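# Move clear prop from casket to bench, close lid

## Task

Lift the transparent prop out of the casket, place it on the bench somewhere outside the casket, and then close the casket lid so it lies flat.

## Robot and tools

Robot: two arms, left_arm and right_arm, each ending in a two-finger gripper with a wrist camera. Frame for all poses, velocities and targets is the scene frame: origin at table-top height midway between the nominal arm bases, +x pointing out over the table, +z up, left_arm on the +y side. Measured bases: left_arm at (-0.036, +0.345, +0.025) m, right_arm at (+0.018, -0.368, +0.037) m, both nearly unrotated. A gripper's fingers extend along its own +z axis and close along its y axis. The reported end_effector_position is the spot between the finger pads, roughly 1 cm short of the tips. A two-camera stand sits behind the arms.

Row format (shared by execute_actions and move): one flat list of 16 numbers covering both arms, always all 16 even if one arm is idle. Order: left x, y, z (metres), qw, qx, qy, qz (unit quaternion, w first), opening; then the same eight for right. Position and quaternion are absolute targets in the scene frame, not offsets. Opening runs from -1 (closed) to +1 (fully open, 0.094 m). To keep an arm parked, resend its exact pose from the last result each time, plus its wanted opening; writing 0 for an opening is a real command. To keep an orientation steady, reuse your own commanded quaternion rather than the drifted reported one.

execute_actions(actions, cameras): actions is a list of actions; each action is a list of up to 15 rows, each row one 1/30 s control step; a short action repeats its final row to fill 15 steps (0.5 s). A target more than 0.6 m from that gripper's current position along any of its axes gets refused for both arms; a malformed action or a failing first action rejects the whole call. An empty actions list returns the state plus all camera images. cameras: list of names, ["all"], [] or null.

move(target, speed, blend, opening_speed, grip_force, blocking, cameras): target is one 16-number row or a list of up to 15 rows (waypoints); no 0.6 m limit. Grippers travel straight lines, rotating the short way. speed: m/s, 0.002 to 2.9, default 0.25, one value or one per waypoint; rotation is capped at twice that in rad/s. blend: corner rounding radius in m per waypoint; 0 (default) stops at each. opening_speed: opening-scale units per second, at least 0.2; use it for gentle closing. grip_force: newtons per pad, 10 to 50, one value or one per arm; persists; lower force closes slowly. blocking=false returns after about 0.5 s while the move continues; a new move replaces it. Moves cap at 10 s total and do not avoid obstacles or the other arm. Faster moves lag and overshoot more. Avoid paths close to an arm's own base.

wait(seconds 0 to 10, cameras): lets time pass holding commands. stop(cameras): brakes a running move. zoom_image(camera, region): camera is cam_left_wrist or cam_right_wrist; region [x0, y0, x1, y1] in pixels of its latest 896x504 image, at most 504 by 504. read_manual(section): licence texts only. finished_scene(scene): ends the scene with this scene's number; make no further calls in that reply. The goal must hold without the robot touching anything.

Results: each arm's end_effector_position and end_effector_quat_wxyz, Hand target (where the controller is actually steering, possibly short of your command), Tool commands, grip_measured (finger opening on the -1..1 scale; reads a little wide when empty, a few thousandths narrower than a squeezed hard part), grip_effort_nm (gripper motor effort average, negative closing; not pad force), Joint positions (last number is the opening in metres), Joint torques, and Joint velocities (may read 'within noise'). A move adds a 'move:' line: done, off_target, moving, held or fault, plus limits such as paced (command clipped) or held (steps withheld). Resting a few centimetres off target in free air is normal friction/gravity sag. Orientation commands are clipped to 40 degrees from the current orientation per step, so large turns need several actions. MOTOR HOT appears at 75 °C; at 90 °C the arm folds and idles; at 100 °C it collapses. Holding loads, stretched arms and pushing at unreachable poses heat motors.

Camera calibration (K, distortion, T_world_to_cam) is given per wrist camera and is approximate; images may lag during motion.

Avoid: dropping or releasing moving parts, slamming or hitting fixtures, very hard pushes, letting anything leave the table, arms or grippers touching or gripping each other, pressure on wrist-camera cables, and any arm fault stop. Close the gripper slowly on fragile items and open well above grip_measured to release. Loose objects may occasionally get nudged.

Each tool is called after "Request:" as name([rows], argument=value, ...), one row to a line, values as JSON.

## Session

Request:
execute_actions(actions=[])

Scene clock: 0.00 s.
left_arm: end_effector_position=(+0.2377, +0.2826, +0.3510) grip_measured=+1.000 grip_effort_nm=n/a end_effector_quat_wxyz=(+0.688, -0.096, +0.717, -0.055) | right_arm: end_effector_position=(+0.2242, -0.2187, +0.2467) grip_measured=+1.000 grip_effort_nm=n/a end_effector_quat_wxyz=(+0.432, +0.066, +0.884, +0.162)
Joint positions: left_arm=[-0.707 0.618 0.65 -0.095 -0.713 -0.255 0.094] | right_arm=[1.016 0.764 0.766 -0.758 0.582 0.912 0.094]
Joint velocities: within noise
Joint torques (N m): no reading
Heat: left arm: 25 °C; right arm: 27 °C.
Hand target: left_arm +0.2364, +0.2837, +0.3556; +0.691, -0.098, +0.714, -0.057 | right_arm +0.2235, -0.2222, +0.2468; +0.434, +0.065, +0.885, +0.156
Tool commands: left_gripper/opening=+1.0 right_gripper/opening=+1.0
camera_calibration:
cam_left_wrist: T_world_to_cam=[[0.0632613, -0.976149, 0.207679, 0.189426], [-0.478382, -0.21229, -0.852105, 0.509135], [0.87587, -0.0454444, -0.480402, 0.0625278], [0, 0, 0, 1]] pos_world=[0.176811, 0.295834, 0.424535]
cam_right_wrist: T_world_to_cam=[[0.0270455, -0.939696, -0.340939, -0.128602], [-0.896251, 0.128257, -0.4246, 0.368911], [0.442723, 0.31705, -0.838735, 0.26875], [0, 0, 0, 1]] pos_world=[0.215133, -0.25337, 0.338204]

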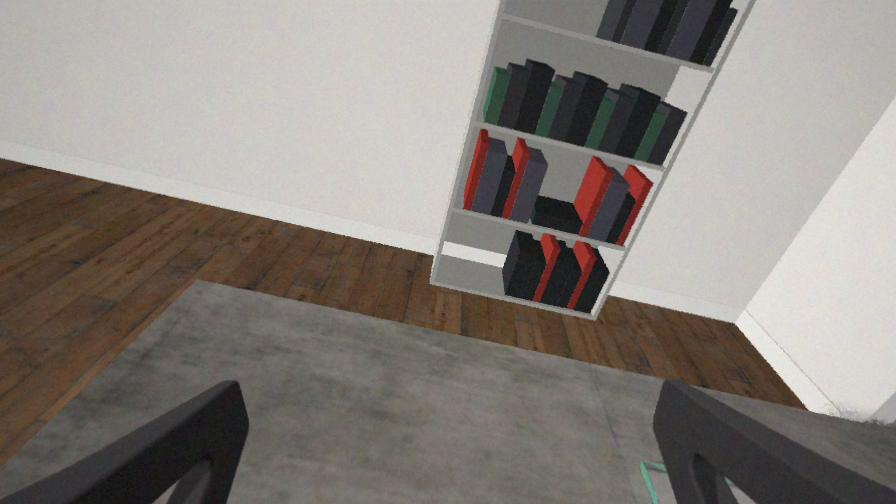

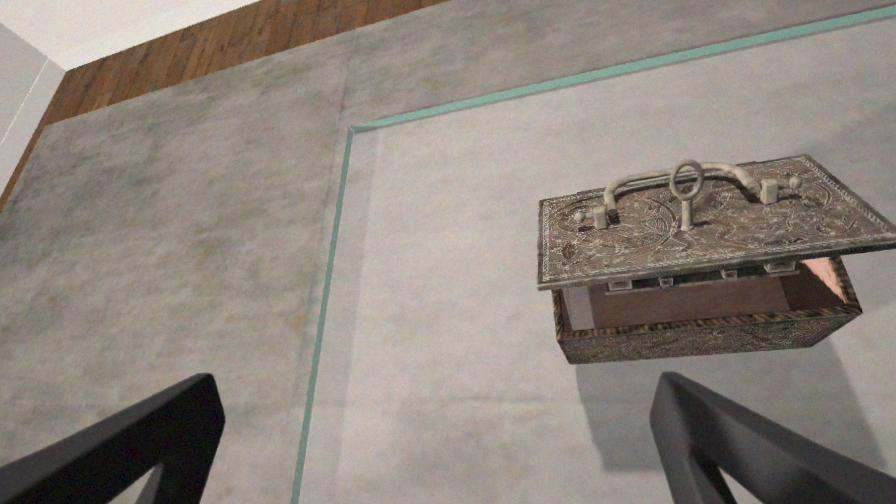

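Request:
move(target=[0.2364,0.2837,0.3556,0.691,-0.098,0.714,-0.057,1,0.272,-0.294,0.195,0.4226,0,0.9063,0,0.1], cameras=["cam_right_wrist"])

Scene clock: 10.27 s.
left_arm: end_effector_position=(+0.2377, +0.2826, +0.3510) grip_measured=+1.000 grip_effort_nm=0.01 end_effector_quat_wxyz=(+0.688, -0.096, +0.717, -0.055) | right_arm: end_effector_position=(+0.2739, -0.2912, +0.2018) grip_measured=+0.103 grip_effort_nm=-0.16 end_effector_quat_wxyz=(+0.428, +0.003, +0.904, +0.006)
Joint positions: left_arm=[-0.707 0.618 0.65 -0.095 -0.713 -0.255 0.094] | right_arm=[0.559 0.802 0.64 -0.605 0.418 0.389 0.052]
Joint torques (N m): left_arm=[-0.03 0.46 7.79 1.79 -0.04 0.04] | right_arm=[-0.53 -0.34 5.82 1.72 0.16 -0.06]
Heat: left arm: 26 °C; right arm: 28 °C.
Hand target: left_arm +0.2364, +0.2837, +0.3555; +0.691, -0.098, +0.714, -0.057 | right_arm +0.2719, -0.2940, +0.1950; +0.422, +0.000, +0.906, +0.000
Off the commanded pose: left_arm 0.005 m, 1 deg | right_arm 0.008 m, 1 deg.
move: done
camera_calibration:
cam_right_wrist: T_world_to_cam=[[0.00347055, -0.999948, -0.00961846, -0.291317], [-0.905727, 0.000933565, -0.423861, 0.369007], [0.423848, 0.0101827, -0.905676, 0.161479], [0, 0, 0, 1]] pos_world=[0.266788, -0.293291, 0.299853]
Images, in order (width x height): cam_right_wrist 896x504.

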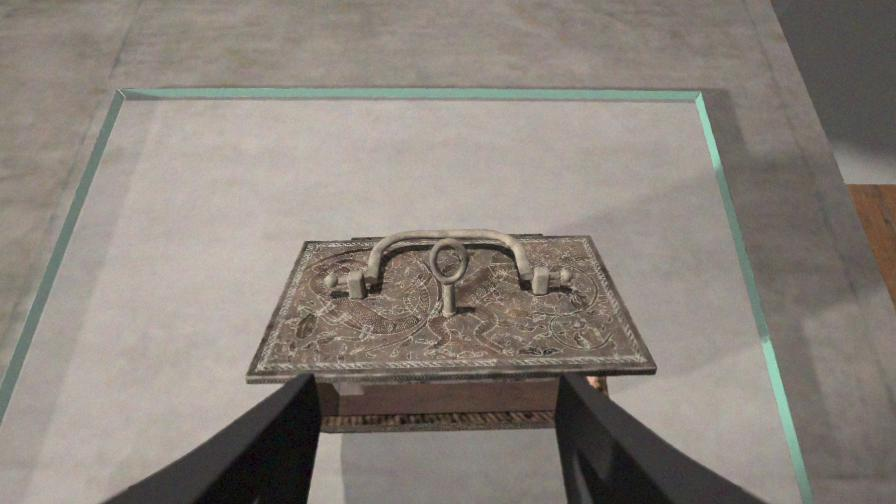

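Request:
move(target=[0.2364,0.2837,0.3556,0.691,-0.098,0.714,-0.057,1,0.329,-0.294,0.15,0.4226,0,0.9063,0,0.1], cameras=["cam_right_wrist"], speed=0.15)

Scene clock: 19.07 s.
left_arm: end_effector_position=(+0.2377, +0.2826, +0.3510) grip_measured=+1.000 grip_effort_nm=0.02 end_effector_quat_wxyz=(+0.688, -0.096, +0.717, -0.055) | right_arm: end_effector_position=(+0.3318, -0.2916, +0.1584) grip_measured=+0.103 grip_effort_nm=-0.16 end_effector_quat_wxyz=(+0.430, +0.003, +0.903, +0.005)
Joint positions: left_arm=[-0.707 0.618 0.65 -0.095 -0.713 -0.255 0.094] | right_arm=[0.397 1.073 0.556 -0.203 0.303 0.27 0.052]
Joint torques (N m): left_arm=[-0.06 0.46 7.8 1.79 -0.04 0.04] | right_arm=[-0.65 -1.47 5.76 1.8 0.12 -0.06]
Heat: left arm: 27 °C; right arm: 29 °C.
Hand target: left_arm +0.2364, +0.2837, +0.3555; +0.691, -0.098, +0.714, -0.057 | right_arm +0.3289, -0.2941, +0.1501; +0.423, +0.000, +0.906, +0.000
Off the commanded pose: left_arm 0.005 m, 1 deg | right_arm 0.009 m, 1 deg.
move: done
camera_calibration:
cam_right_wrist: T_world_to_cam=[[0.00174754, -0.999972, -0.00722925, -0.292089], [-0.903417, 0.0015209, -0.42876, 0.403224], [0.428759, 0.0072803, -0.90339, 0.0947245], [0, 0, 0, 1]] pos_world=[0.324176, -0.293384, 0.256348]
Images, in order (width x height): cam_right_wrist 896x504.

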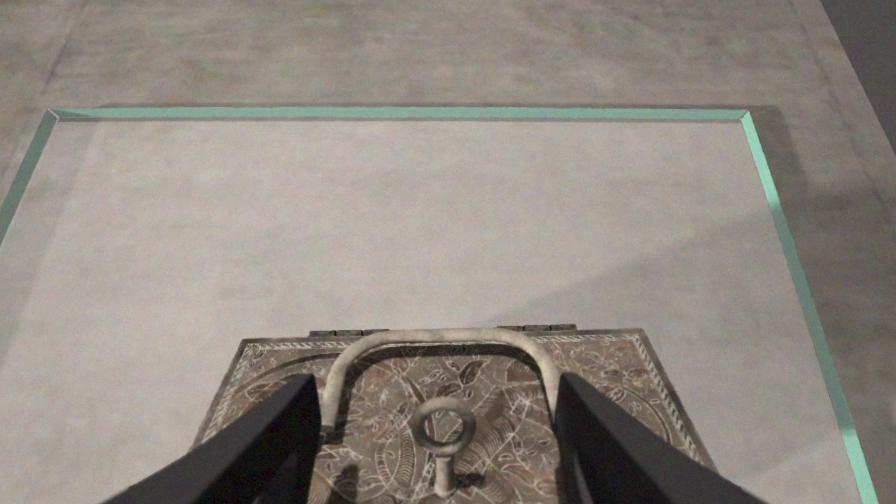

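Request:
move([
  [0.2364,0.2837,0.3556,0.691,-0.098,0.714,-0.057,1,0.329,-0.294,0.147,0.4226,0,0.9063,0,0.1],
  [0.2364,0.2837,0.3556,0.691,-0.098,0.714,-0.057,1,0.329,-0.294,0.147,0.4226,0,0.9063,0,-0.85],
  [0.2364,0.2837,0.3556,0.691,-0.098,0.714,-0.057,1,0.351,-0.294,0.16,0.2164,0,0.9763,0,-0.85],
  [0.2364,0.2837,0.3556,0.691,-0.098,0.714,-0.057,1,0.376,-0.294,0.163,0,0,1,0,-0.85],
  [0.2364,0.2837,0.3556,0.691,-0.098,0.714,-0.057,1,0.4,-0.294,0.155,-0.06,0,0.998,0,-0.85],
  [0.2364,0.2837,0.3556,0.691,-0.098,0.714,-0.057,1,0.411,-0.294,0.144,-0.06,0,0.998,0,-0.85],
], cameras=["cam_right_wrist"], blend=[0,0,0.008,0.008,0.006,0], speed=[0.15,0.15,0.15,0.18,0.15,0.1], opening_speed=1.2)

Scene clock: 32.87 s.
left_arm: end_effector_position=(+0.2377, +0.2826, +0.3510) grip_measured=+1.000 grip_effort_nm=0.01 end_effector_quat_wxyz=(+0.688, -0.096, +0.717, -0.055) | right_arm: end_effector_position=(+0.4039, -0.2938, +0.1534) grip_measured=-0.774 grip_effort_nm=-1.05 end_effector_quat_wxyz=(-0.058, +0.002, +0.998, -0.002)
Joint positions: left_arm=[-0.707 0.618 0.65 -0.095 -0.713 -0.255 0.094] | right_arm=[0.174 2.182 2.064 -1.567 -0.017 0.181 0.011]
Joint torques (N m): left_arm=[-0.06 0.46 7.82 1.79 -0.04 0.04] | right_arm=[-0.72 -7.72 6.87 0.27 -0.04 -0.04]
Heat: left arm: 28 °C; right arm: 30 °C.
Hand target: left_arm +0.2364, +0.2837, +0.3555; +0.691, -0.098, +0.714, -0.057 | right_arm +0.4107, -0.2941, +0.1441; -0.060, +0.000, +0.998, +0.000
Off the commanded pose: left_arm 0.005 m, 1 deg | right_arm 0.012 m, 0 deg.
move: off_target (right_arm); target 2's new opening was sent with right_arm's hand 0.011 m and 1 deg from that target
camera_calibration:
cam_right_wrist: T_world_to_cam=[[0.00144863, -0.999994, 0.0030057, -0.295994], [-0.846336, 0.000374956, 0.532649, 0.29538], [-0.532647, -0.00331544, -0.846331, 0.435813], [0, 0, 0, 1]] pos_world=[0.482554, -0.294658, 0.212398]
Images, in order (width x height): cam_right_wrist 896x504.

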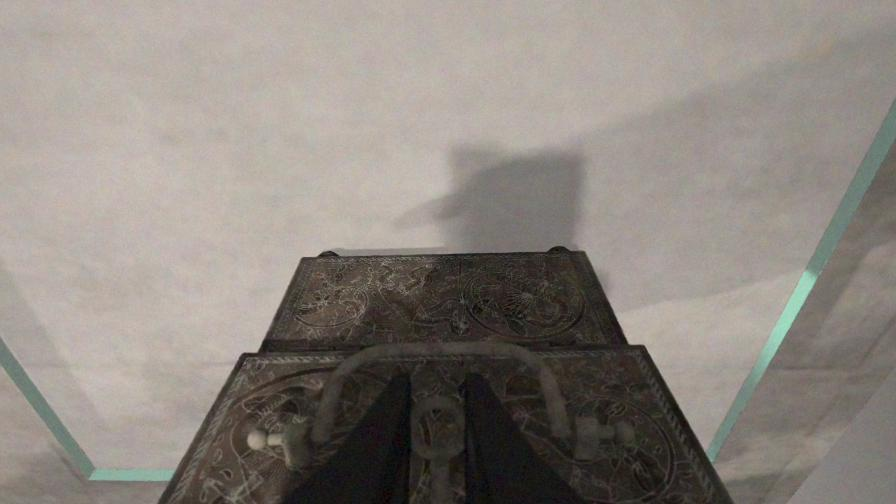

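Request:
move([
  [0.2364,0.2837,0.3556,0.691,-0.098,0.714,-0.057,1,0.414,-0.294,0.139,-0.06,0,0.998,0,-0.85],
  [0.2364,0.2837,0.3556,0.691,-0.098,0.714,-0.057,1,0.414,-0.294,0.139,-0.06,0,0.998,0,0],
  [0.2364,0.2837,0.3556,0.691,-0.098,0.714,-0.057,1,0.416,-0.294,0.24,-0.03,0,0.9995,0,0],
  [0.2364,0.2837,0.3556,0.691,-0.098,0.714,-0.057,1,0.31,-0.26,0.26,0.15,0,0.9887,0,0],
  [0.2364,0.2837,0.3556,0.691,-0.098,0.714,-0.057,1,0.283,-0.239,0.18,0.3007,0,0.9537,0,-0.2],
], cameras=["cam_right_wrist"], blend=[0,0,0.02,0.03,0], speed=[0.1,0.2,0.2,0.3,0.25], opening_speed=1.2, grip_force=35)

Request:
zoom_image(camera="cam_right_wrist", region=[250, 200, 650, 504])

Scene clock: 47.37 s.
left_arm: end_effector_position=(+0.2377, +0.2826, +0.3510) grip_measured=+1.000 grip_effort_nm=0.02 end_effector_quat_wxyz=(+0.688, -0.096, +0.717, -0.055) | right_arm: end_effector_position=(+0.2859, -0.2353, +0.1819) grip_measured=-0.197 grip_effort_nm=-0.16 end_effector_quat_wxyz=(+0.297, -0.004, +0.955, +0.005)
Joint positions: left_arm=[-0.707 0.618 0.65 -0.095 -0.713 -0.255 0.094] | right_arm=[0.657 1.202 0.924 -0.788 0.346 0.562 0.038]
Joint torques (N m): left_arm=[-0.05 0.44 7.8 1.79 -0.04 0.04] | right_arm=[0.27 -3.88 5.29 1.36 0.37 0.09]
Heat: left arm: 28 °C; right arm: 30 °C.
Hand target: left_arm +0.2364, +0.2837, +0.3555; +0.691, -0.098, +0.714, -0.057 | right_arm +0.2831, -0.2389, +0.1800; +0.301, +0.000, +0.954, +0.000
Off the commanded pose: left_arm 0.005 m, 1 deg | right_arm 0.005 m, 1 deg.
grip_force (N): 35, 35
move: done; target 2's new opening was sent with right_arm's hand 0.013 m and 1 deg from that target
camera_calibration:
cam_right_wrist: T_world_to_cam=[[0.0152366, -0.999877, -0.00361327, -0.240109], [-0.987606, -0.0144848, -0.156282, 0.342479], [0.156211, 0.00594968, -0.987706, 0.228238], [0, 0, 0, 1]] pos_world=[0.306239, -0.236477, 0.278088]
Images, in order (width x height): cam_right_wrist 896x504.

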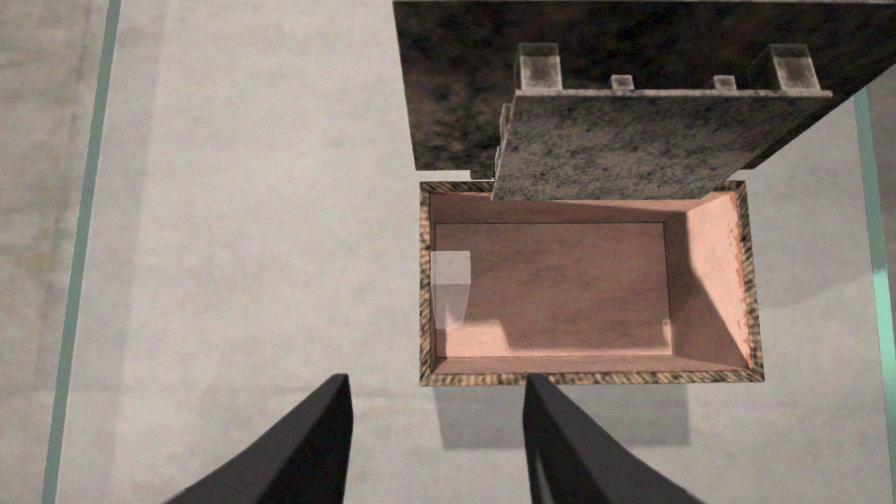

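Scaled by 1.260 from the camera's 896x504 image, which has a finer 1280x720 frame.

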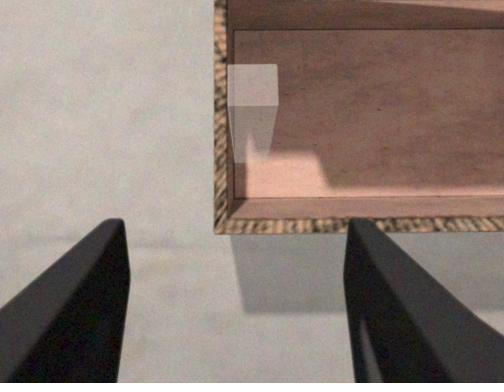

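Request:
move(target=[0.2364,0.2837,0.3556,0.691,-0.098,0.714,-0.057,1,0.322,-0.242,0.123,0.3007,0,0.9537,0,-0.2], cameras=["cam_right_wrist"], speed=0.1)

Request:
zoom_image(camera="cam_right_wrist", region=[250, 200, 650, 504])

Scene clock: 55.23 s.
left_arm: end_effector_position=(+0.2377, +0.2826, +0.3510) grip_measured=+1.000 grip_effort_nm=0.01 end_effector_quat_wxyz=(+0.688, -0.096, +0.717, -0.055) | right_arm: end_effector_position=(+0.3244, -0.2385, +0.1306) grip_measured=-0.197 grip_effort_nm=-0.16 end_effector_quat_wxyz=(+0.308, +0.003, +0.951, +0.007)
Joint positions: left_arm=[-0.707 0.618 0.65 -0.095 -0.713 -0.255 0.094] | right_arm=[0.555 1.343 0.796 -0.47 0.306 0.477 0.038]
Joint torques (N m): left_arm=[-0.05 0.44 7.8 1.79 -0.04 0.04] | right_arm=[-0.47 -3.21 5.35 1.43 0.17 -0.11]
Heat: left arm: 28 °C; right arm: 30 °C.
Hand target: left_arm +0.2364, +0.2837, +0.3555; +0.691, -0.098, +0.714, -0.057 | right_arm +0.3219, -0.2420, +0.1231; +0.301, +0.000, +0.954, +0.000
Off the commanded pose: left_arm 0.005 m, 1 deg | right_arm 0.009 m, 1 deg.
grip_force (N): 35, 35
move: done
camera_calibration:
cam_right_wrist: T_world_to_cam=[[0.0028902, -0.999921, -0.0122711, -0.238979], [-0.983971, -0.00065568, -0.178326, 0.377454], [0.178303, 0.0125898, -0.983895, 0.165474], [0, 0, 0, 1]] pos_world=[0.34259, -0.240796, 0.227186]
Images, in order (width x height): cam_right_wrist 896x504.

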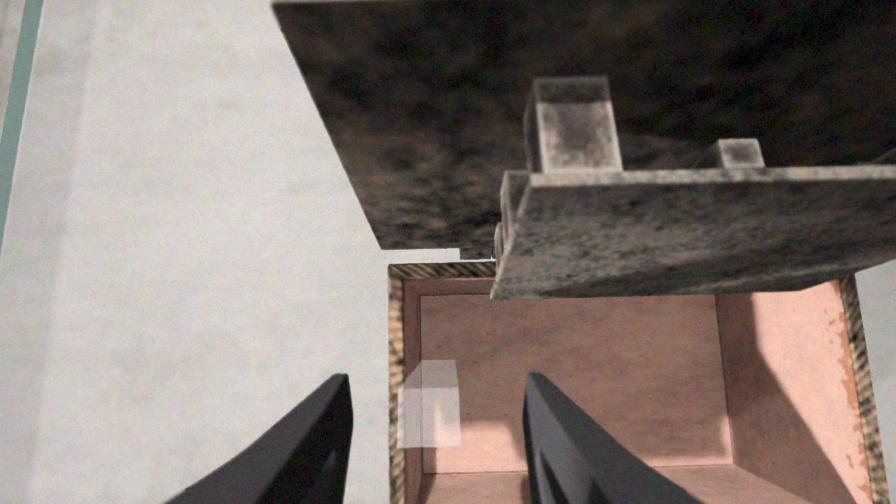

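Scaled by 1.260 from the camera's 896x504 image, which has a finer 1280x720 frame.

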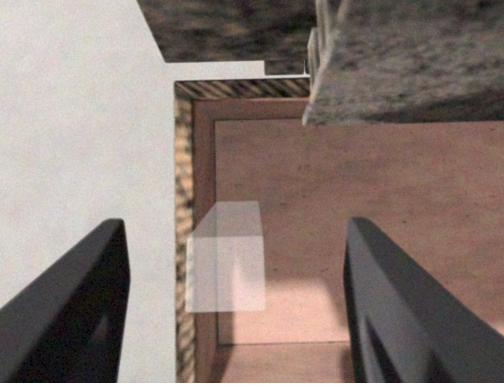

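Request:
move([
  [0.2364,0.2837,0.3556,0.691,-0.098,0.714,-0.057,1,0.322,-0.24,0.12,0.3007,0,0.9537,0,-0.2],
  [0.2364,0.2837,0.3556,0.691,-0.098,0.714,-0.057,1,0.322,-0.24,0.12,0.3007,0,0.9537,0,-0.9],
  [0.2364,0.2837,0.3556,0.691,-0.098,0.714,-0.057,1,0.321,-0.24,0.23,0.3007,0,0.9537,0,-0.9],
  [0.2364,0.2837,0.3556,0.691,-0.098,0.714,-0.057,1,0.32,-0.15,0.225,0.3007,0,0.9537,0,-0.9],
], cameras=["cam_right_wrist"], speed=[0.1,0.1,0.18,0.2], blend=[0,0,0.008,0], opening_speed=0.8)

Scene clock: 76.70 s.
left_arm: end_effector_position=(+0.2377, +0.2826, +0.3510) grip_measured=+1.000 grip_effort_nm=0.02 end_effector_quat_wxyz=(+0.688, -0.096, +0.717, -0.055) | right_arm: end_effector_position=(+0.3167, -0.1488, +0.2211) grip_measured=-0.897 grip_effort_nm=-0.15 end_effector_quat_wxyz=(+0.297, -0.007, +0.955, +0.007)
Joint positions: left_arm=[-0.707 0.618 0.65 -0.095 -0.713 -0.255 0.094] | right_arm=[0.823 1.531 1.346 -0.936 0.418 0.716 0.005]
Joint torques (N m): left_arm=[-0.02 0.44 7.8 1.79 -0.04 0.04] | right_arm=[-0.25 -4.53 8.4 1.01 0.48 0.14]
Heat: left arm: 29 °C; right arm: 30 °C.
Hand target: left_arm +0.2364, +0.2837, +0.3555; +0.691, -0.098, +0.714, -0.057 | right_arm +0.3199, -0.1500, +0.2249; +0.301, +0.000, +0.954, +0.000
Off the commanded pose: left_arm 0.005 m, 1 deg | right_arm 0.005 m, 1 deg.
grip_force (N): 35, 35
move: done; target 2's new opening was sent with right_arm's hand 0.012 m and 2 deg from that target
camera_calibration:
cam_right_wrist: T_world_to_cam=[[0.022169, -0.999732, -0.00659757, -0.155426], [-0.987515, -0.0208677, -0.156139, 0.379338], [0.155959, 0.00997665, -0.987713, 0.262308], [0, 0, 0, 1]] pos_world=[0.337138, -0.150086, 0.317289]
Images, in order (width x height): cam_right_wrist 896x504.

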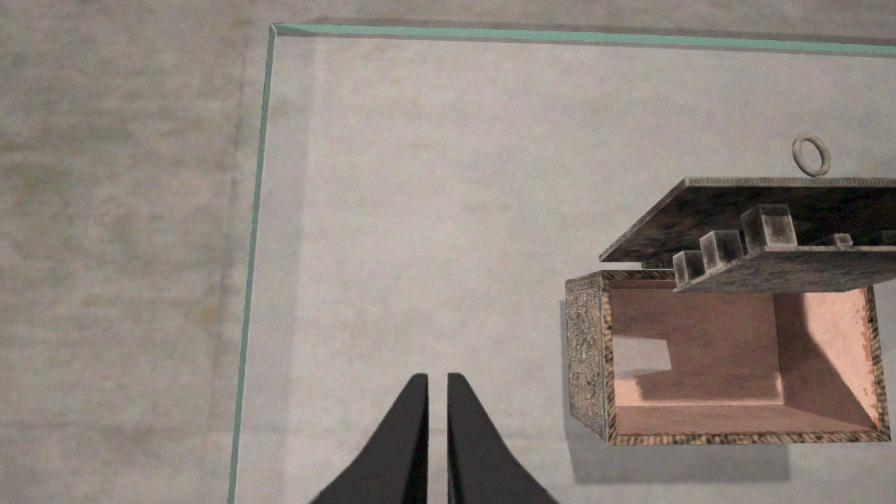

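Request:
zoom_image(camera="cam_right_wrist", region=[540, 240, 740, 450])

Scaled by 2.400 from the camera's 896x504 image, which has a finer 1280x720 frame.

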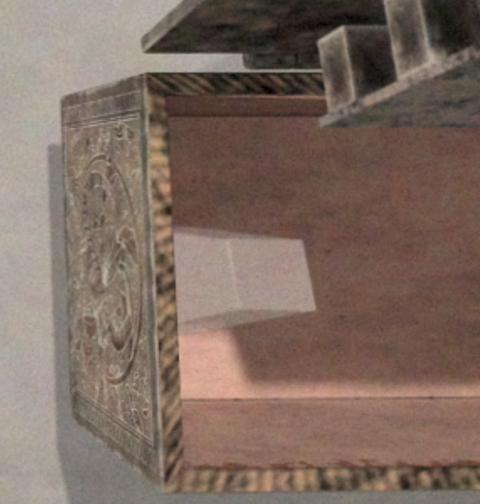

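Request:
move([
  [0.2364,0.2837,0.3556,0.691,-0.098,0.714,-0.057,1,0.29,-0.2,0.22,0.3007,0,0.9537,0,-0.2],
  [0.2364,0.2837,0.3556,0.691,-0.098,0.714,-0.057,1,0.295,-0.241,0.165,0.3007,0,0.9537,0,-0.2],
], cameras=["cam_right_wrist"], blend=[0.02,0], grip_force=50)

Request:
zoom_image(camera="cam_right_wrist", region=[340, 240, 540, 450])

Scene clock: 90.93 s.
left_arm: end_effector_position=(+0.2377, +0.2826, +0.3510) grip_measured=+1.000 grip_effort_nm=0.02 end_effector_quat_wxyz=(+0.688, -0.096, +0.717, -0.055) | right_arm: end_effector_position=(+0.2963, -0.2376, +0.1652) grip_measured=-0.203 grip_effort_nm=0.12 end_effector_quat_wxyz=(+0.298, +0.000, +0.955, +0.001)
Joint positions: left_arm=[-0.707 0.618 0.65 -0.095 -0.713 -0.255 0.094] | right_arm=[0.626 1.238 0.878 -0.7 0.34 0.541 0.037]
Joint torques (N m): left_arm=[-0.03 0.46 7.8 1.79 -0.04 0.04] | right_arm=[-0.66 -4 5.68 1.38 0.22 -0.06]
Heat: left arm: 29 °C; right arm: 32 °C.
Hand target: left_arm +0.2364, +0.2837, +0.3555; +0.691, -0.098, +0.714, -0.057 | right_arm +0.2950, -0.2409, +0.1649; +0.301, +0.000, +0.954, +0.000
Off the commanded pose: left_arm 0.005 m, 1 deg | right_arm 0.004 m, 0 deg.
move: done
camera_calibration:
cam_right_wrist: T_world_to_cam=[[0.00412136, -0.999991, 0.000251086, -0.239934], [-0.987381, -0.00410913, -0.158308, 0.352844], [0.158308, 0.000404528, -0.98739, 0.208092], [0, 0, 0, 1]] pos_world=[0.316438, -0.238566, 0.261386]
Images, in order (width x height): cam_right_wrist 896x504.

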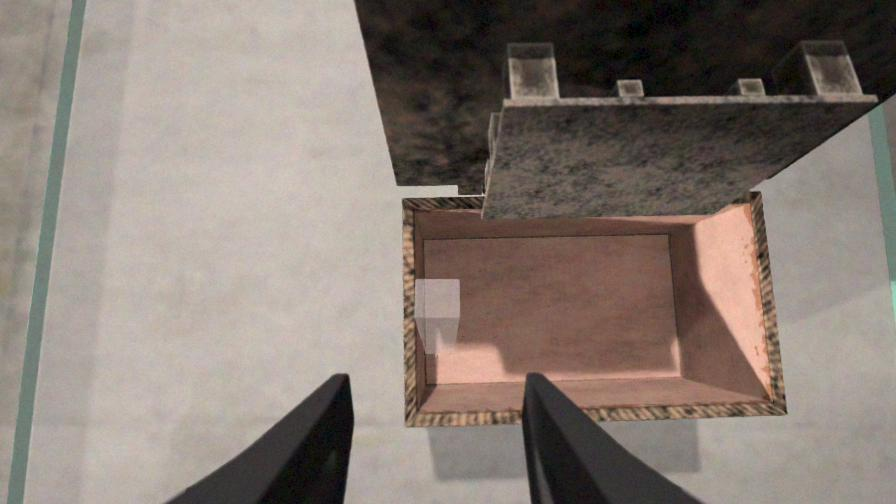

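Scaled by 2.400 from the camera's 896x504 image, which has a finer 1280x720 frame.

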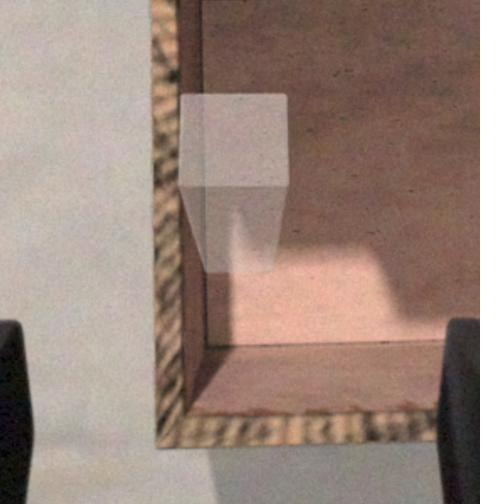

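Request:
move(target=[0.2364,0.2837,0.3556,0.691,-0.098,0.714,-0.057,1,0.3255,-0.242,0.119,0.3007,0,0.9537,0,-0.25], cameras=["cam_right_wrist"], speed=0.1)

Request:
zoom_image(camera="cam_right_wrist", region=[290, 300, 590, 504])

Scene clock: 97.47 s.
left_arm: end_effector_position=(+0.2377, +0.2826, +0.3510) grip_measured=+1.000 grip_effort_nm=0.01 end_effector_quat_wxyz=(+0.688, -0.096, +0.717, -0.055) | right_arm: end_effector_position=(+0.3280, -0.2385, +0.1267) grip_measured=-0.247 grip_effort_nm=-0.15 end_effector_quat_wxyz=(+0.308, +0.003, +0.951, +0.007)
Joint positions: left_arm=[-0.707 0.618 0.65 -0.095 -0.713 -0.255 0.094] | right_arm=[0.547 1.36 0.793 -0.446 0.302 0.47 0.035]
Joint torques (N m): left_arm=[-0.05 0.43 7.82 1.79 -0.04 0.04] | right_arm=[-0.5 -3.28 5.35 1.43 0.21 -0.06]
Heat: left arm: 29 °C; right arm: 31 °C.
Hand target: left_arm +0.2364, +0.2837, +0.3555; +0.691, -0.098, +0.714, -0.057 | right_arm +0.3254, -0.2421, +0.1191; +0.301, +0.000, +0.954, +0.000
Off the commanded pose: left_arm 0.005 m, 1 deg | right_arm 0.009 m, 1 deg.
move: done
camera_calibration:
cam_right_wrist: T_world_to_cam=[[0.00287648, -0.999922, -0.0121715, -0.239055], [-0.983919, -0.000656238, -0.178616, 0.380248], [0.178594, 0.0124896, -0.983844, 0.160877], [0, 0, 0, 1]] pos_world=[0.346089, -0.240796, 0.223286]
Images, in order (width x height): cam_right_wrist 896x504.

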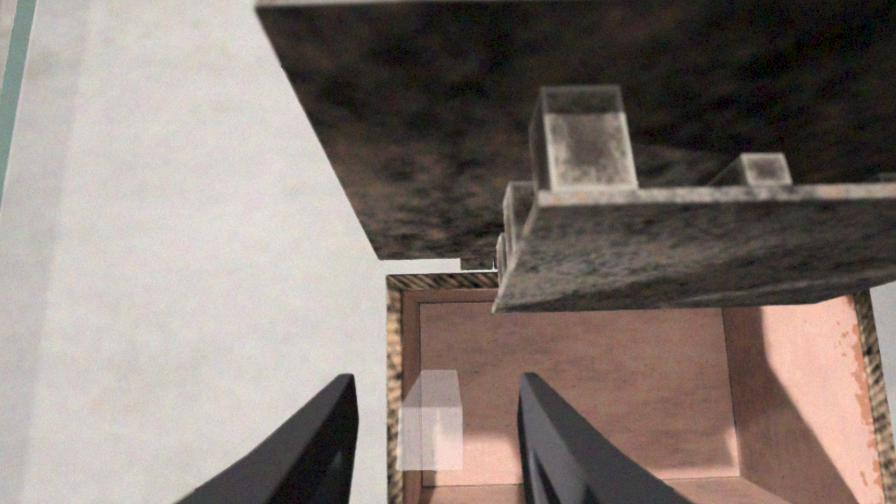

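Scaled by 1.680 from the camera's 896x504 image, which has a finer 1280x720 frame.

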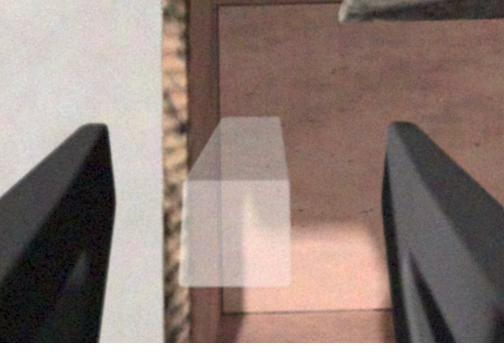

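Request:
move([
  [0.2364,0.2837,0.3556,0.691,-0.098,0.714,-0.057,1,0.3255,-0.241,0.118,0.3007,0,0.9537,0,-0.25],
  [0.2364,0.2837,0.3556,0.691,-0.098,0.714,-0.057,1,0.3255,-0.241,0.118,0.3007,0,0.9537,0,-0.9],
  [0.2364,0.2837,0.3556,0.691,-0.098,0.714,-0.057,1,0.3255,-0.241,0.14,0.3007,0,0.9537,0,-0.9],
], cameras=["cam_right_wrist"], speed=0.08, opening_speed=0.8)

Request:
zoom_image(camera="cam_right_wrist", region=[290, 300, 590, 504])

Scene clock: 104.73 s.
left_arm: end_effector_position=(+0.2377, +0.2826, +0.3510) grip_measured=+1.000 grip_effort_nm=0.01 end_effector_quat_wxyz=(+0.688, -0.096, +0.717, -0.055) | right_arm: end_effector_position=(+0.3233, -0.2415, +0.1287) grip_measured=-0.897 grip_effort_nm=-0.16 end_effector_quat_wxyz=(+0.293, +0.000, +0.956, -0.003)
Joint positions: left_arm=[-0.707 0.618 0.65 -0.095 -0.713 -0.255 0.094] | right_arm=[0.547 1.36 0.821 -0.511 0.302 0.47 0.005]
Joint torques (N m): left_arm=[-0.03 0.46 7.8 1.79 -0.04 0.04] | right_arm=[-0.2 -5.09 8.35 1.1 0.19 -0.04]
Heat: left arm: 29 °C; right arm: 31 °C.
Hand target: left_arm +0.2364, +0.2837, +0.3555; +0.691, -0.098, +0.714, -0.057 | right_arm +0.3255, -0.2411, +0.1398; +0.301, +0.000, +0.954, +0.000
Off the commanded pose: left_arm 0.005 m, 1 deg | right_arm 0.012 m, 1 deg.
move: off_target (right_arm)
camera_calibration:
cam_right_wrist: T_world_to_cam=[[0.00294939, -0.999967, 0.00761435, -0.244567], [-0.989026, -0.00404168, -0.147685, 0.372889], [0.147711, -0.00709521, -0.989005, 0.169618], [0, 0, 0, 1]] pos_world=[0.344464, -0.241848, 0.224685]
Images, in order (width x height): cam_right_wrist 896x504.

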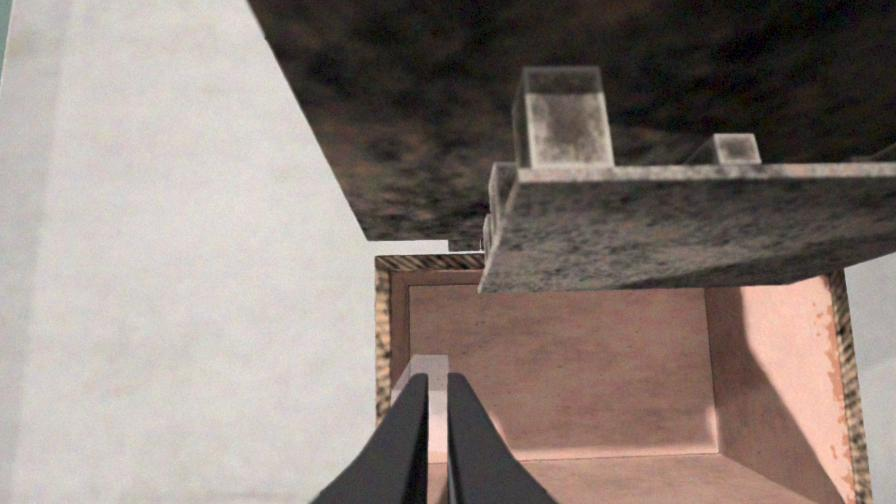

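Scaled by 1.680 from the camera's 896x504 image, which has a finer 1280x720 frame.

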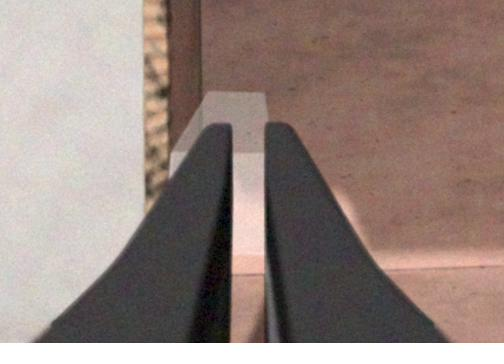

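Request:
move([
  [0.2364,0.2837,0.3556,0.691,-0.098,0.714,-0.057,1,0.318,-0.2405,0.14,0.3007,0,0.9537,0,-0.25],
  [0.2364,0.2837,0.3556,0.691,-0.098,0.714,-0.057,1,0.3225,-0.24,0.106,0.3007,0,0.9537,0,-0.25],
], cameras=["cam_right_wrist"], speed=0.08)

Request:
zoom_image(camera="cam_right_wrist", region=[290, 300, 590, 504])

Scene clock: 116.07 s.
left_arm: end_effector_position=(+0.2377, +0.2826, +0.3510) grip_measured=+1.000 grip_effort_nm=0.02 end_effector_quat_wxyz=(+0.688, -0.096, +0.717, -0.055) | right_arm: end_effector_position=(+0.3247, -0.2361, +0.1131) grip_measured=-0.253 grip_effort_nm=0.12 end_effector_quat_wxyz=(+0.306, -0.003, +0.952, +0.007)
Joint positions: left_arm=[-0.707 0.618 0.65 -0.095 -0.713 -0.255 0.094] | right_arm=[0.559 1.376 0.75 -0.392 0.303 0.471 0.035]
Joint torques (N m): left_arm=[-0.05 0.44 7.8 1.79 -0.04 0.04] | right_arm=[-0.17 -3.3 5.26 1.47 0.22 0.09]
Heat: left arm: 29 °C; right arm: 30 °C.
Hand target: left_arm +0.2364, +0.2837, +0.3555; +0.691, -0.098, +0.714, -0.057 | right_arm +0.3224, -0.2400, +0.1062; +0.301, +0.000, +0.954, +0.000
Off the commanded pose: left_arm 0.005 m, 1 deg | right_arm 0.008 m, 1 deg.
move: done
camera_calibration:
cam_right_wrist: T_world_to_cam=[[0.0133068, -0.999862, -0.00995994, -0.240341], [-0.984476, -0.0113573, -0.175153, 0.371973], [0.175016, 0.0121361, -0.984491, 0.149141], [0, 0, 0, 1]] pos_world=[0.343295, -0.237893, 0.209586]
Images, in order (width x height): cam_right_wrist 896x504.

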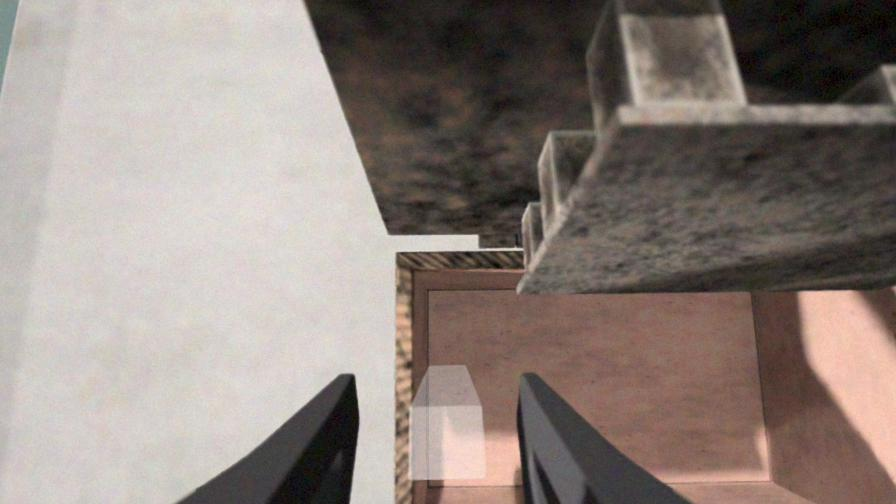

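Scaled by 1.680 from the camera's 896x504 image, which has a finer 1280x720 frame.

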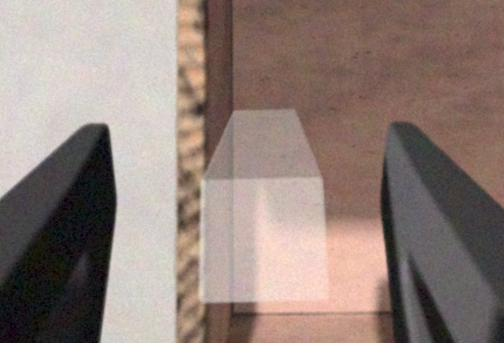

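Request:
move([
  [0.2364,0.2837,0.3556,0.691,-0.098,0.714,-0.057,1,0.3225,-0.24,0.105,0.3007,0,0.9537,0,-0.9],
  [0.2364,0.2837,0.3556,0.691,-0.098,0.714,-0.057,1,0.3225,-0.24,0.13,0.3007,0,0.9537,0,-0.9],
], cameras=["cam_right_wrist"], speed=0.08, opening_speed=0.8)

Request:
zoom_image(camera="cam_right_wrist", region=[290, 300, 590, 504])

Scene clock: 122.27 s.
left_arm: end_effector_position=(+0.2377, +0.2826, +0.3510) grip_measured=+1.000 grip_effort_nm=0.02 end_effector_quat_wxyz=(+0.688, -0.096, +0.717, -0.055) | right_arm: end_effector_position=(+0.3172, -0.2413, +0.1167) grip_measured=-0.715 grip_effort_nm=-1.05 end_effector_quat_wxyz=(+0.287, -0.006, +0.958, -0.006)
Joint positions: left_arm=[-0.707 0.618 0.65 -0.095 -0.713 -0.255 0.094] | right_arm=[0.559 1.366 0.782 -0.484 0.304 0.471 0.013]
Joint torques (N m): left_arm=[-0.05 0.44 7.8 1.79 -0.04 0.04] | right_arm=[-0.49 -5.18 8.16 1.26 0.2 0.05]
Heat: left arm: 29 °C; right arm: 30 °C.
Hand target: left_arm +0.2364, +0.2837, +0.3555; +0.691, -0.098, +0.714, -0.057 | right_arm +0.3224, -0.2401, +0.1299; +0.301, +0.000, +0.954, +0.000
Off the commanded pose: left_arm 0.005 m, 1 deg | right_arm 0.014 m, 2 deg.
move: off_target (right_arm)
camera_calibration:
cam_right_wrist: T_world_to_cam=[[0.0123279, -0.999783, 0.0167654, -0.248224], [-0.99079, -0.0144747, -0.134633, 0.361676], [0.134846, -0.0149513, -0.990754, 0.161017], [0, 0, 0, 1]] pos_world=[0.339692, -0.240528, 0.212383]
Images, in order (width x height): cam_right_wrist 896x504.

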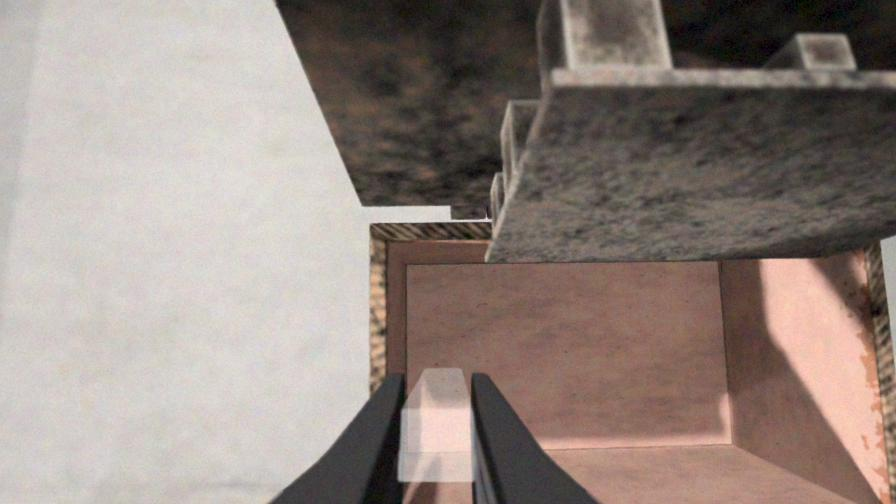

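Scaled by 1.680 from the camera's 896x504 image, which has a finer 1280x720 frame.

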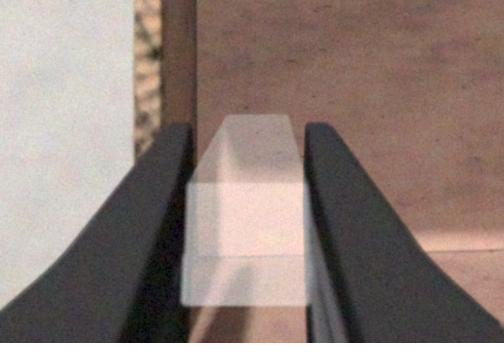

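Request:
move([
  [0.2364,0.2837,0.3556,0.691,-0.098,0.714,-0.057,1,0.3225,-0.24,0.225,0.3007,0,0.9537,0,-0.9],
  [0.2364,0.2837,0.3556,0.691,-0.098,0.714,-0.057,1,0.322,-0.15,0.22,0.3007,0,0.9537,0,-0.9],
  [0.2364,0.2837,0.3556,0.691,-0.098,0.714,-0.057,1,0.322,-0.15,0.115,0.3007,0,0.9537,0,-0.9],
  [0.2364,0.2837,0.3556,0.691,-0.098,0.714,-0.057,1,0.322,-0.15,0.086,0.3007,0,0.9537,0,-0.9],
], cameras=["cam_right_wrist"], speed=[0.15,0.15,0.12,0.03], blend=[0.006,0.015,0.01,0])

Scene clock: 130.70 s.
left_arm: end_effector_position=(+0.2377, +0.2826, +0.3510) grip_measured=+1.000 grip_effort_nm=0.01 end_effector_quat_wxyz=(+0.688, -0.096, +0.717, -0.055) | right_arm: end_effector_position=(+0.3238, -0.1457, +0.0970) grip_measured=-0.715 grip_effort_nm=-1.05 end_effector_quat_wxyz=(+0.304, -0.003, +0.953, +0.012)
Joint positions: left_arm=[-0.707 0.618 0.65 -0.095 -0.713 -0.255 0.094] | right_arm=[0.815 1.642 0.942 -0.402 0.418 0.713 0.013]
Joint torques (N m): left_arm=[-0.03 0.43 7.82 1.79 -0.04 0.04] | right_arm=[0.05 -4.45 4.86 1.35 0.39 0.1]
Heat: left arm: 29 °C; right arm: 30 °C.
Hand target: left_arm +0.2364, +0.2837, +0.3555; +0.691, -0.098, +0.714, -0.057 | right_arm +0.3218, -0.1502, +0.0864; +0.301, +0.000, +0.954, +0.000
Off the commanded pose: left_arm 0.005 m, 1 deg | right_arm 0.012 m, 1 deg.
move: off_target (right_arm)
camera_calibration:
cam_right_wrist: T_world_to_cam=[[0.0162159, -0.999685, -0.0191587, -0.15012], [-0.985276, -0.0127146, -0.170499, 0.368862], [0.170202, 0.0216414, -0.985172, 0.135485], [0, 0, 0, 1]] pos_world=[0.342805, -0.148315, 0.19349]
Images, in order (width x height): cam_right_wrist 896x504.

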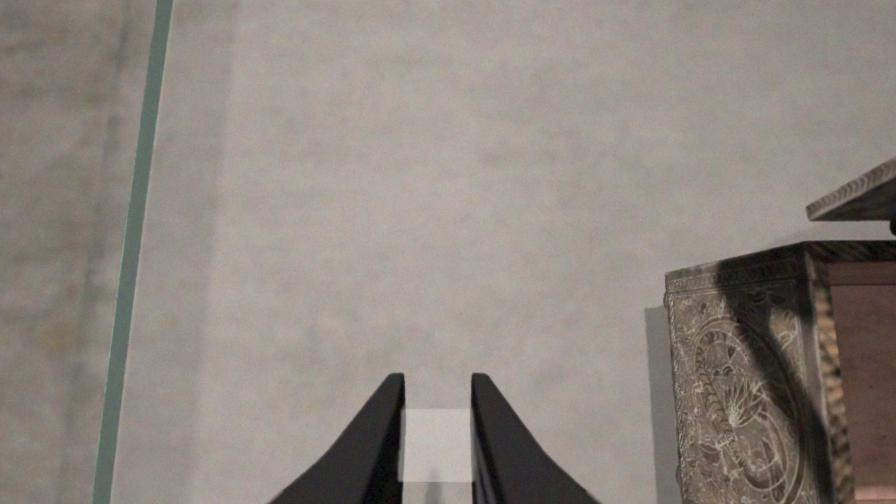

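Request:
move([
  [0.2364,0.2837,0.3556,0.691,-0.098,0.714,-0.057,1,0.32,-0.15,0.08,0.3007,0,0.9537,0,-0.9],
  [0.2364,0.2837,0.3556,0.691,-0.098,0.714,-0.057,1,0.32,-0.15,0.082,0.3007,0,0.9537,0,-0.4],
  [0.2364,0.2837,0.3556,0.691,-0.098,0.714,-0.057,1,0.285,-0.15,0.17,0.3007,0,0.9537,0,-0.4],
], cameras=["cam_right_wrist"], speed=[0.03,0.03,0.15], opening_speed=0.6)

Scene clock: 138.53 s.
left_arm: end_effector_position=(+0.2377, +0.2826, +0.3510) grip_measured=+1.000 grip_effort_nm=0.01 end_effector_quat_wxyz=(+0.688, -0.096, +0.717, -0.055) | right_arm: end_effector_position=(+0.2829, -0.1495, +0.1608) grip_measured=-0.403 grip_effort_nm=0.12 end_effector_quat_wxyz=(+0.290, -0.007, +0.957, +0.000)
Joint positions: left_arm=[-0.707 0.618 0.65 -0.095 -0.713 -0.255 0.094] | right_arm=[0.913 1.486 1.076 -0.771 0.454 0.811 0.028]
Joint torques (N m): left_arm=[-0.03 0.44 7.82 1.79 -0.04 0.04] | right_arm=[0.44 -5.44 7.79 0.98 0.48 0.12]
Heat: left arm: 29 °C; right arm: 30 °C.
Hand target: left_arm +0.2364, +0.2837, +0.3555; +0.691, -0.098, +0.714, -0.057 | right_arm +0.2850, -0.1500, +0.1699; +0.301, +0.000, +0.954, +0.000
Off the commanded pose: left_arm 0.005 m, 1 deg | right_arm 0.009 m, 1 deg.
move: done; target 2's new opening was sent with right_arm's hand 0.016 m and 2 deg from that target
camera_calibration:
cam_right_wrist: T_world_to_cam=[[0.01809, -0.999815, 0.00647403, -0.156797], [-0.989643, -0.0188275, -0.142308, 0.335128], [0.142404, -0.00383261, -0.989801, 0.210123], [0, 0, 0, 1]] pos_world=[0.304572, -0.149653, 0.256686]
Images, in order (width x height): cam_right_wrist 896x504.

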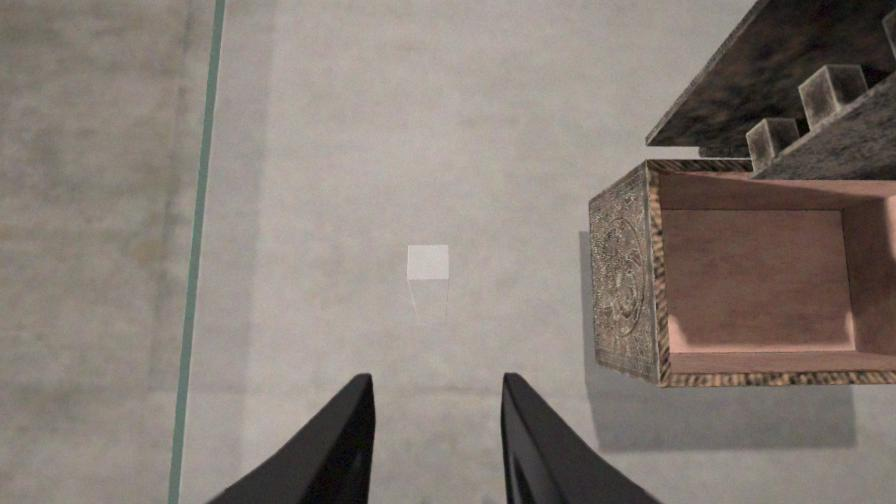

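Request:
move([
  [0.2364,0.2837,0.3556,0.691,-0.098,0.714,-0.057,1,0.32,-0.24,0.26,0.15,0,0.9887,0,0],
  [0.2364,0.2837,0.3556,0.691,-0.098,0.714,-0.057,1,0.416,-0.293,0.23,-0.05,0,0.9988,0,0],
  [0.2364,0.2837,0.3556,0.691,-0.098,0.714,-0.057,1,0.414,-0.293,0.139,-0.06,0,0.998,0,0],
], cameras=["cam_right_wrist"], blend=[0.03,0.02,0], speed=[0.25,0.25,0.15])

Scene clock: 145.60 s.
left_arm: end_effector_position=(+0.2377, +0.2826, +0.3510) grip_measured=+1.000 grip_effort_nm=0.01 end_effector_quat_wxyz=(+0.688, -0.096, +0.717, -0.055) | right_arm: end_effector_position=(+0.4145, -0.2949, +0.1480) grip_measured=-0.003 grip_effort_nm=0.12 end_effector_quat_wxyz=(-0.051, +0.006, +0.999, -0.001)
Joint positions: left_arm=[-0.707 0.618 0.65 -0.095 -0.713 -0.255 0.094] | right_arm=[0.167 2.213 2.095 -1.552 -0.016 0.182 0.047]
Joint torques (N m): left_arm=[-0.05 0.46 7.8 1.79 -0.03 0.04] | right_arm=[0.08 -9.32 5.05 0.3 -0.05 -0.09]
Heat: left arm: 30 °C; right arm: 31 °C.
Hand target: left_arm +0.2364, +0.2837, +0.3555; +0.691, -0.098, +0.714, -0.057 | right_arm +0.4139, -0.2930, +0.1391; -0.060, +0.000, +0.998, +0.000
Off the commanded pose: left_arm 0.005 m, 1 deg | right_arm 0.009 m, 1 deg.
move: done
camera_calibration:
cam_right_wrist: T_world_to_cam=[[-0.0065145, -0.999977, 0.00179649, -0.293532], [-0.853746, 0.00649722, 0.52065, 0.313893], [-0.52065, 0.00185803, -0.853768, 0.434567], [0, 0, 0, 1]] pos_world=[0.492329, -0.296372, 0.208119]
Images, in order (width x height): cam_right_wrist 896x504.

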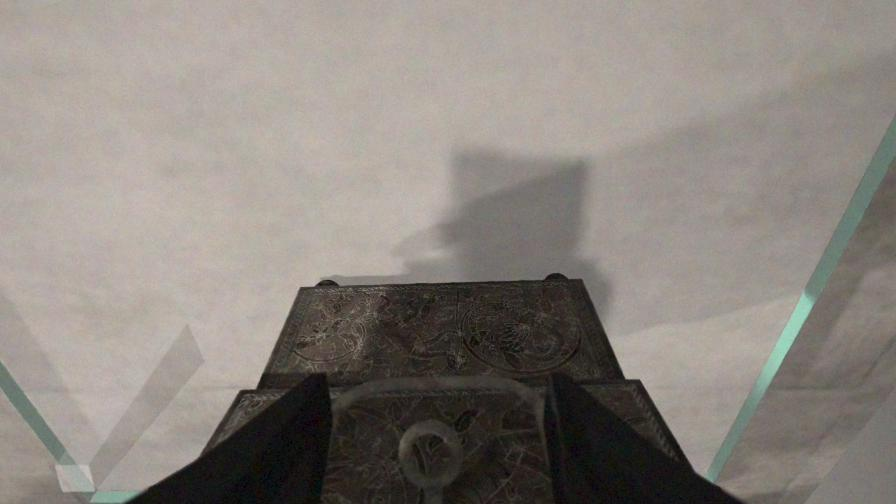

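Request:
move([
  [0.2364,0.2837,0.3556,0.691,-0.098,0.714,-0.057,1,0.414,-0.291,0.139,-0.06,0,0.998,0,-0.85],
  [0.2364,0.2837,0.3556,0.691,-0.098,0.714,-0.057,1,0.376,-0.293,0.163,0.0785,0,0.9969,0,-0.85],
  [0.2364,0.2837,0.3556,0.691,-0.098,0.714,-0.057,1,0.351,-0.294,0.16,0.1994,0,0.9799,0,-0.85],
  [0.2364,0.2837,0.3556,0.691,-0.098,0.714,-0.057,1,0.329,-0.294,0.147,0.309,0,0.951,0,-0.85],
  [0.2364,0.2837,0.3556,0.691,-0.098,0.714,-0.057,1,0.3195,-0.294,0.134,0.3827,0,0.9239,0,-0.85],
  [0.2364,0.2837,0.3556,0.691,-0.098,0.714,-0.057,1,0.315,-0.294,0.116,0.4226,0,0.9063,0,-0.85],
], cameras=["cam_right_wrist"], blend=[0,0.008,0.008,0.006,0.004,0], speed=[0.1,0.15,0.15,0.1,0.06,0.05], opening_speed=1.2)

Scene clock: 160.10 s.
left_arm: end_effector_position=(+0.2377, +0.2826, +0.3510) grip_measured=+1.000 grip_effort_nm=0.01 end_effector_quat_wxyz=(+0.688, -0.096, +0.717, -0.055) | right_arm: end_effector_position=(+0.3275, -0.2927, +0.1340) grip_measured=-0.852 grip_effort_nm=0.06 end_effector_quat_wxyz=(+0.448, +0.006, +0.894, +0.004)
Joint positions: left_arm=[-0.707 0.618 0.65 -0.095 -0.713 -0.255 0.094] | right_arm=[0.414 1.083 0.427 -0.03 0.33 0.275 0.007]
Joint torques (N m): left_arm=[-0.05 0.44 7.8 1.79 -0.04 0.04] | right_arm=[0.5 -1.78 4.77 1.57 0.05 0.1]
Heat: left arm: 30 °C; right arm: 30 °C.
Hand target: left_arm +0.2364, +0.2837, +0.3555; +0.691, -0.098, +0.714, -0.057 | right_arm +0.3154, -0.2943, +0.1162; +0.423, +0.000, +0.906, +0.000
Off the commanded pose: left_arm 0.005 m, 1 deg | right_arm 0.022 m, 3 deg.
move: off_target (right_arm)
camera_calibration:
cam_right_wrist: T_world_to_cam=[[-0.00492594, -0.999948, -0.0089526, -0.291036], [-0.886056, 0.00851463, -0.4635, 0.389849], [0.463552, 0.00564933, -0.886052, 0.0604088], [0, 0, 0, 1]] pos_world=[0.315992, -0.294682, 0.231615]
Images, in order (width x height): cam_right_wrist 896x504.

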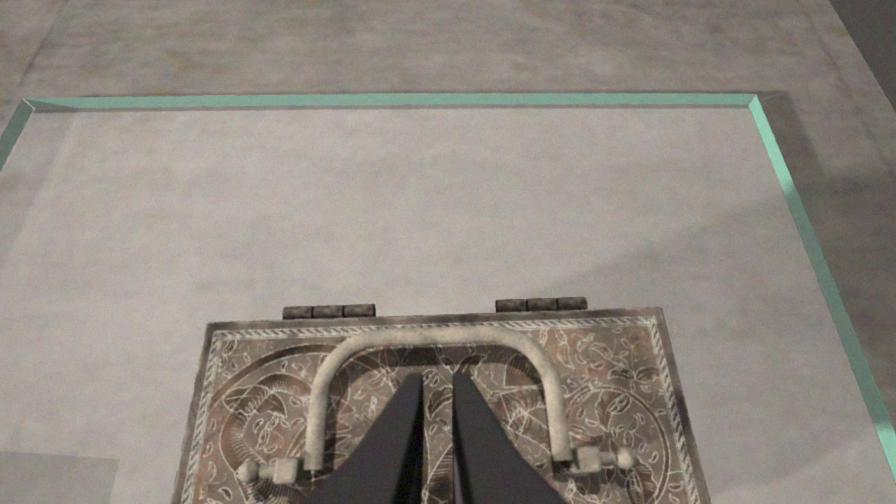

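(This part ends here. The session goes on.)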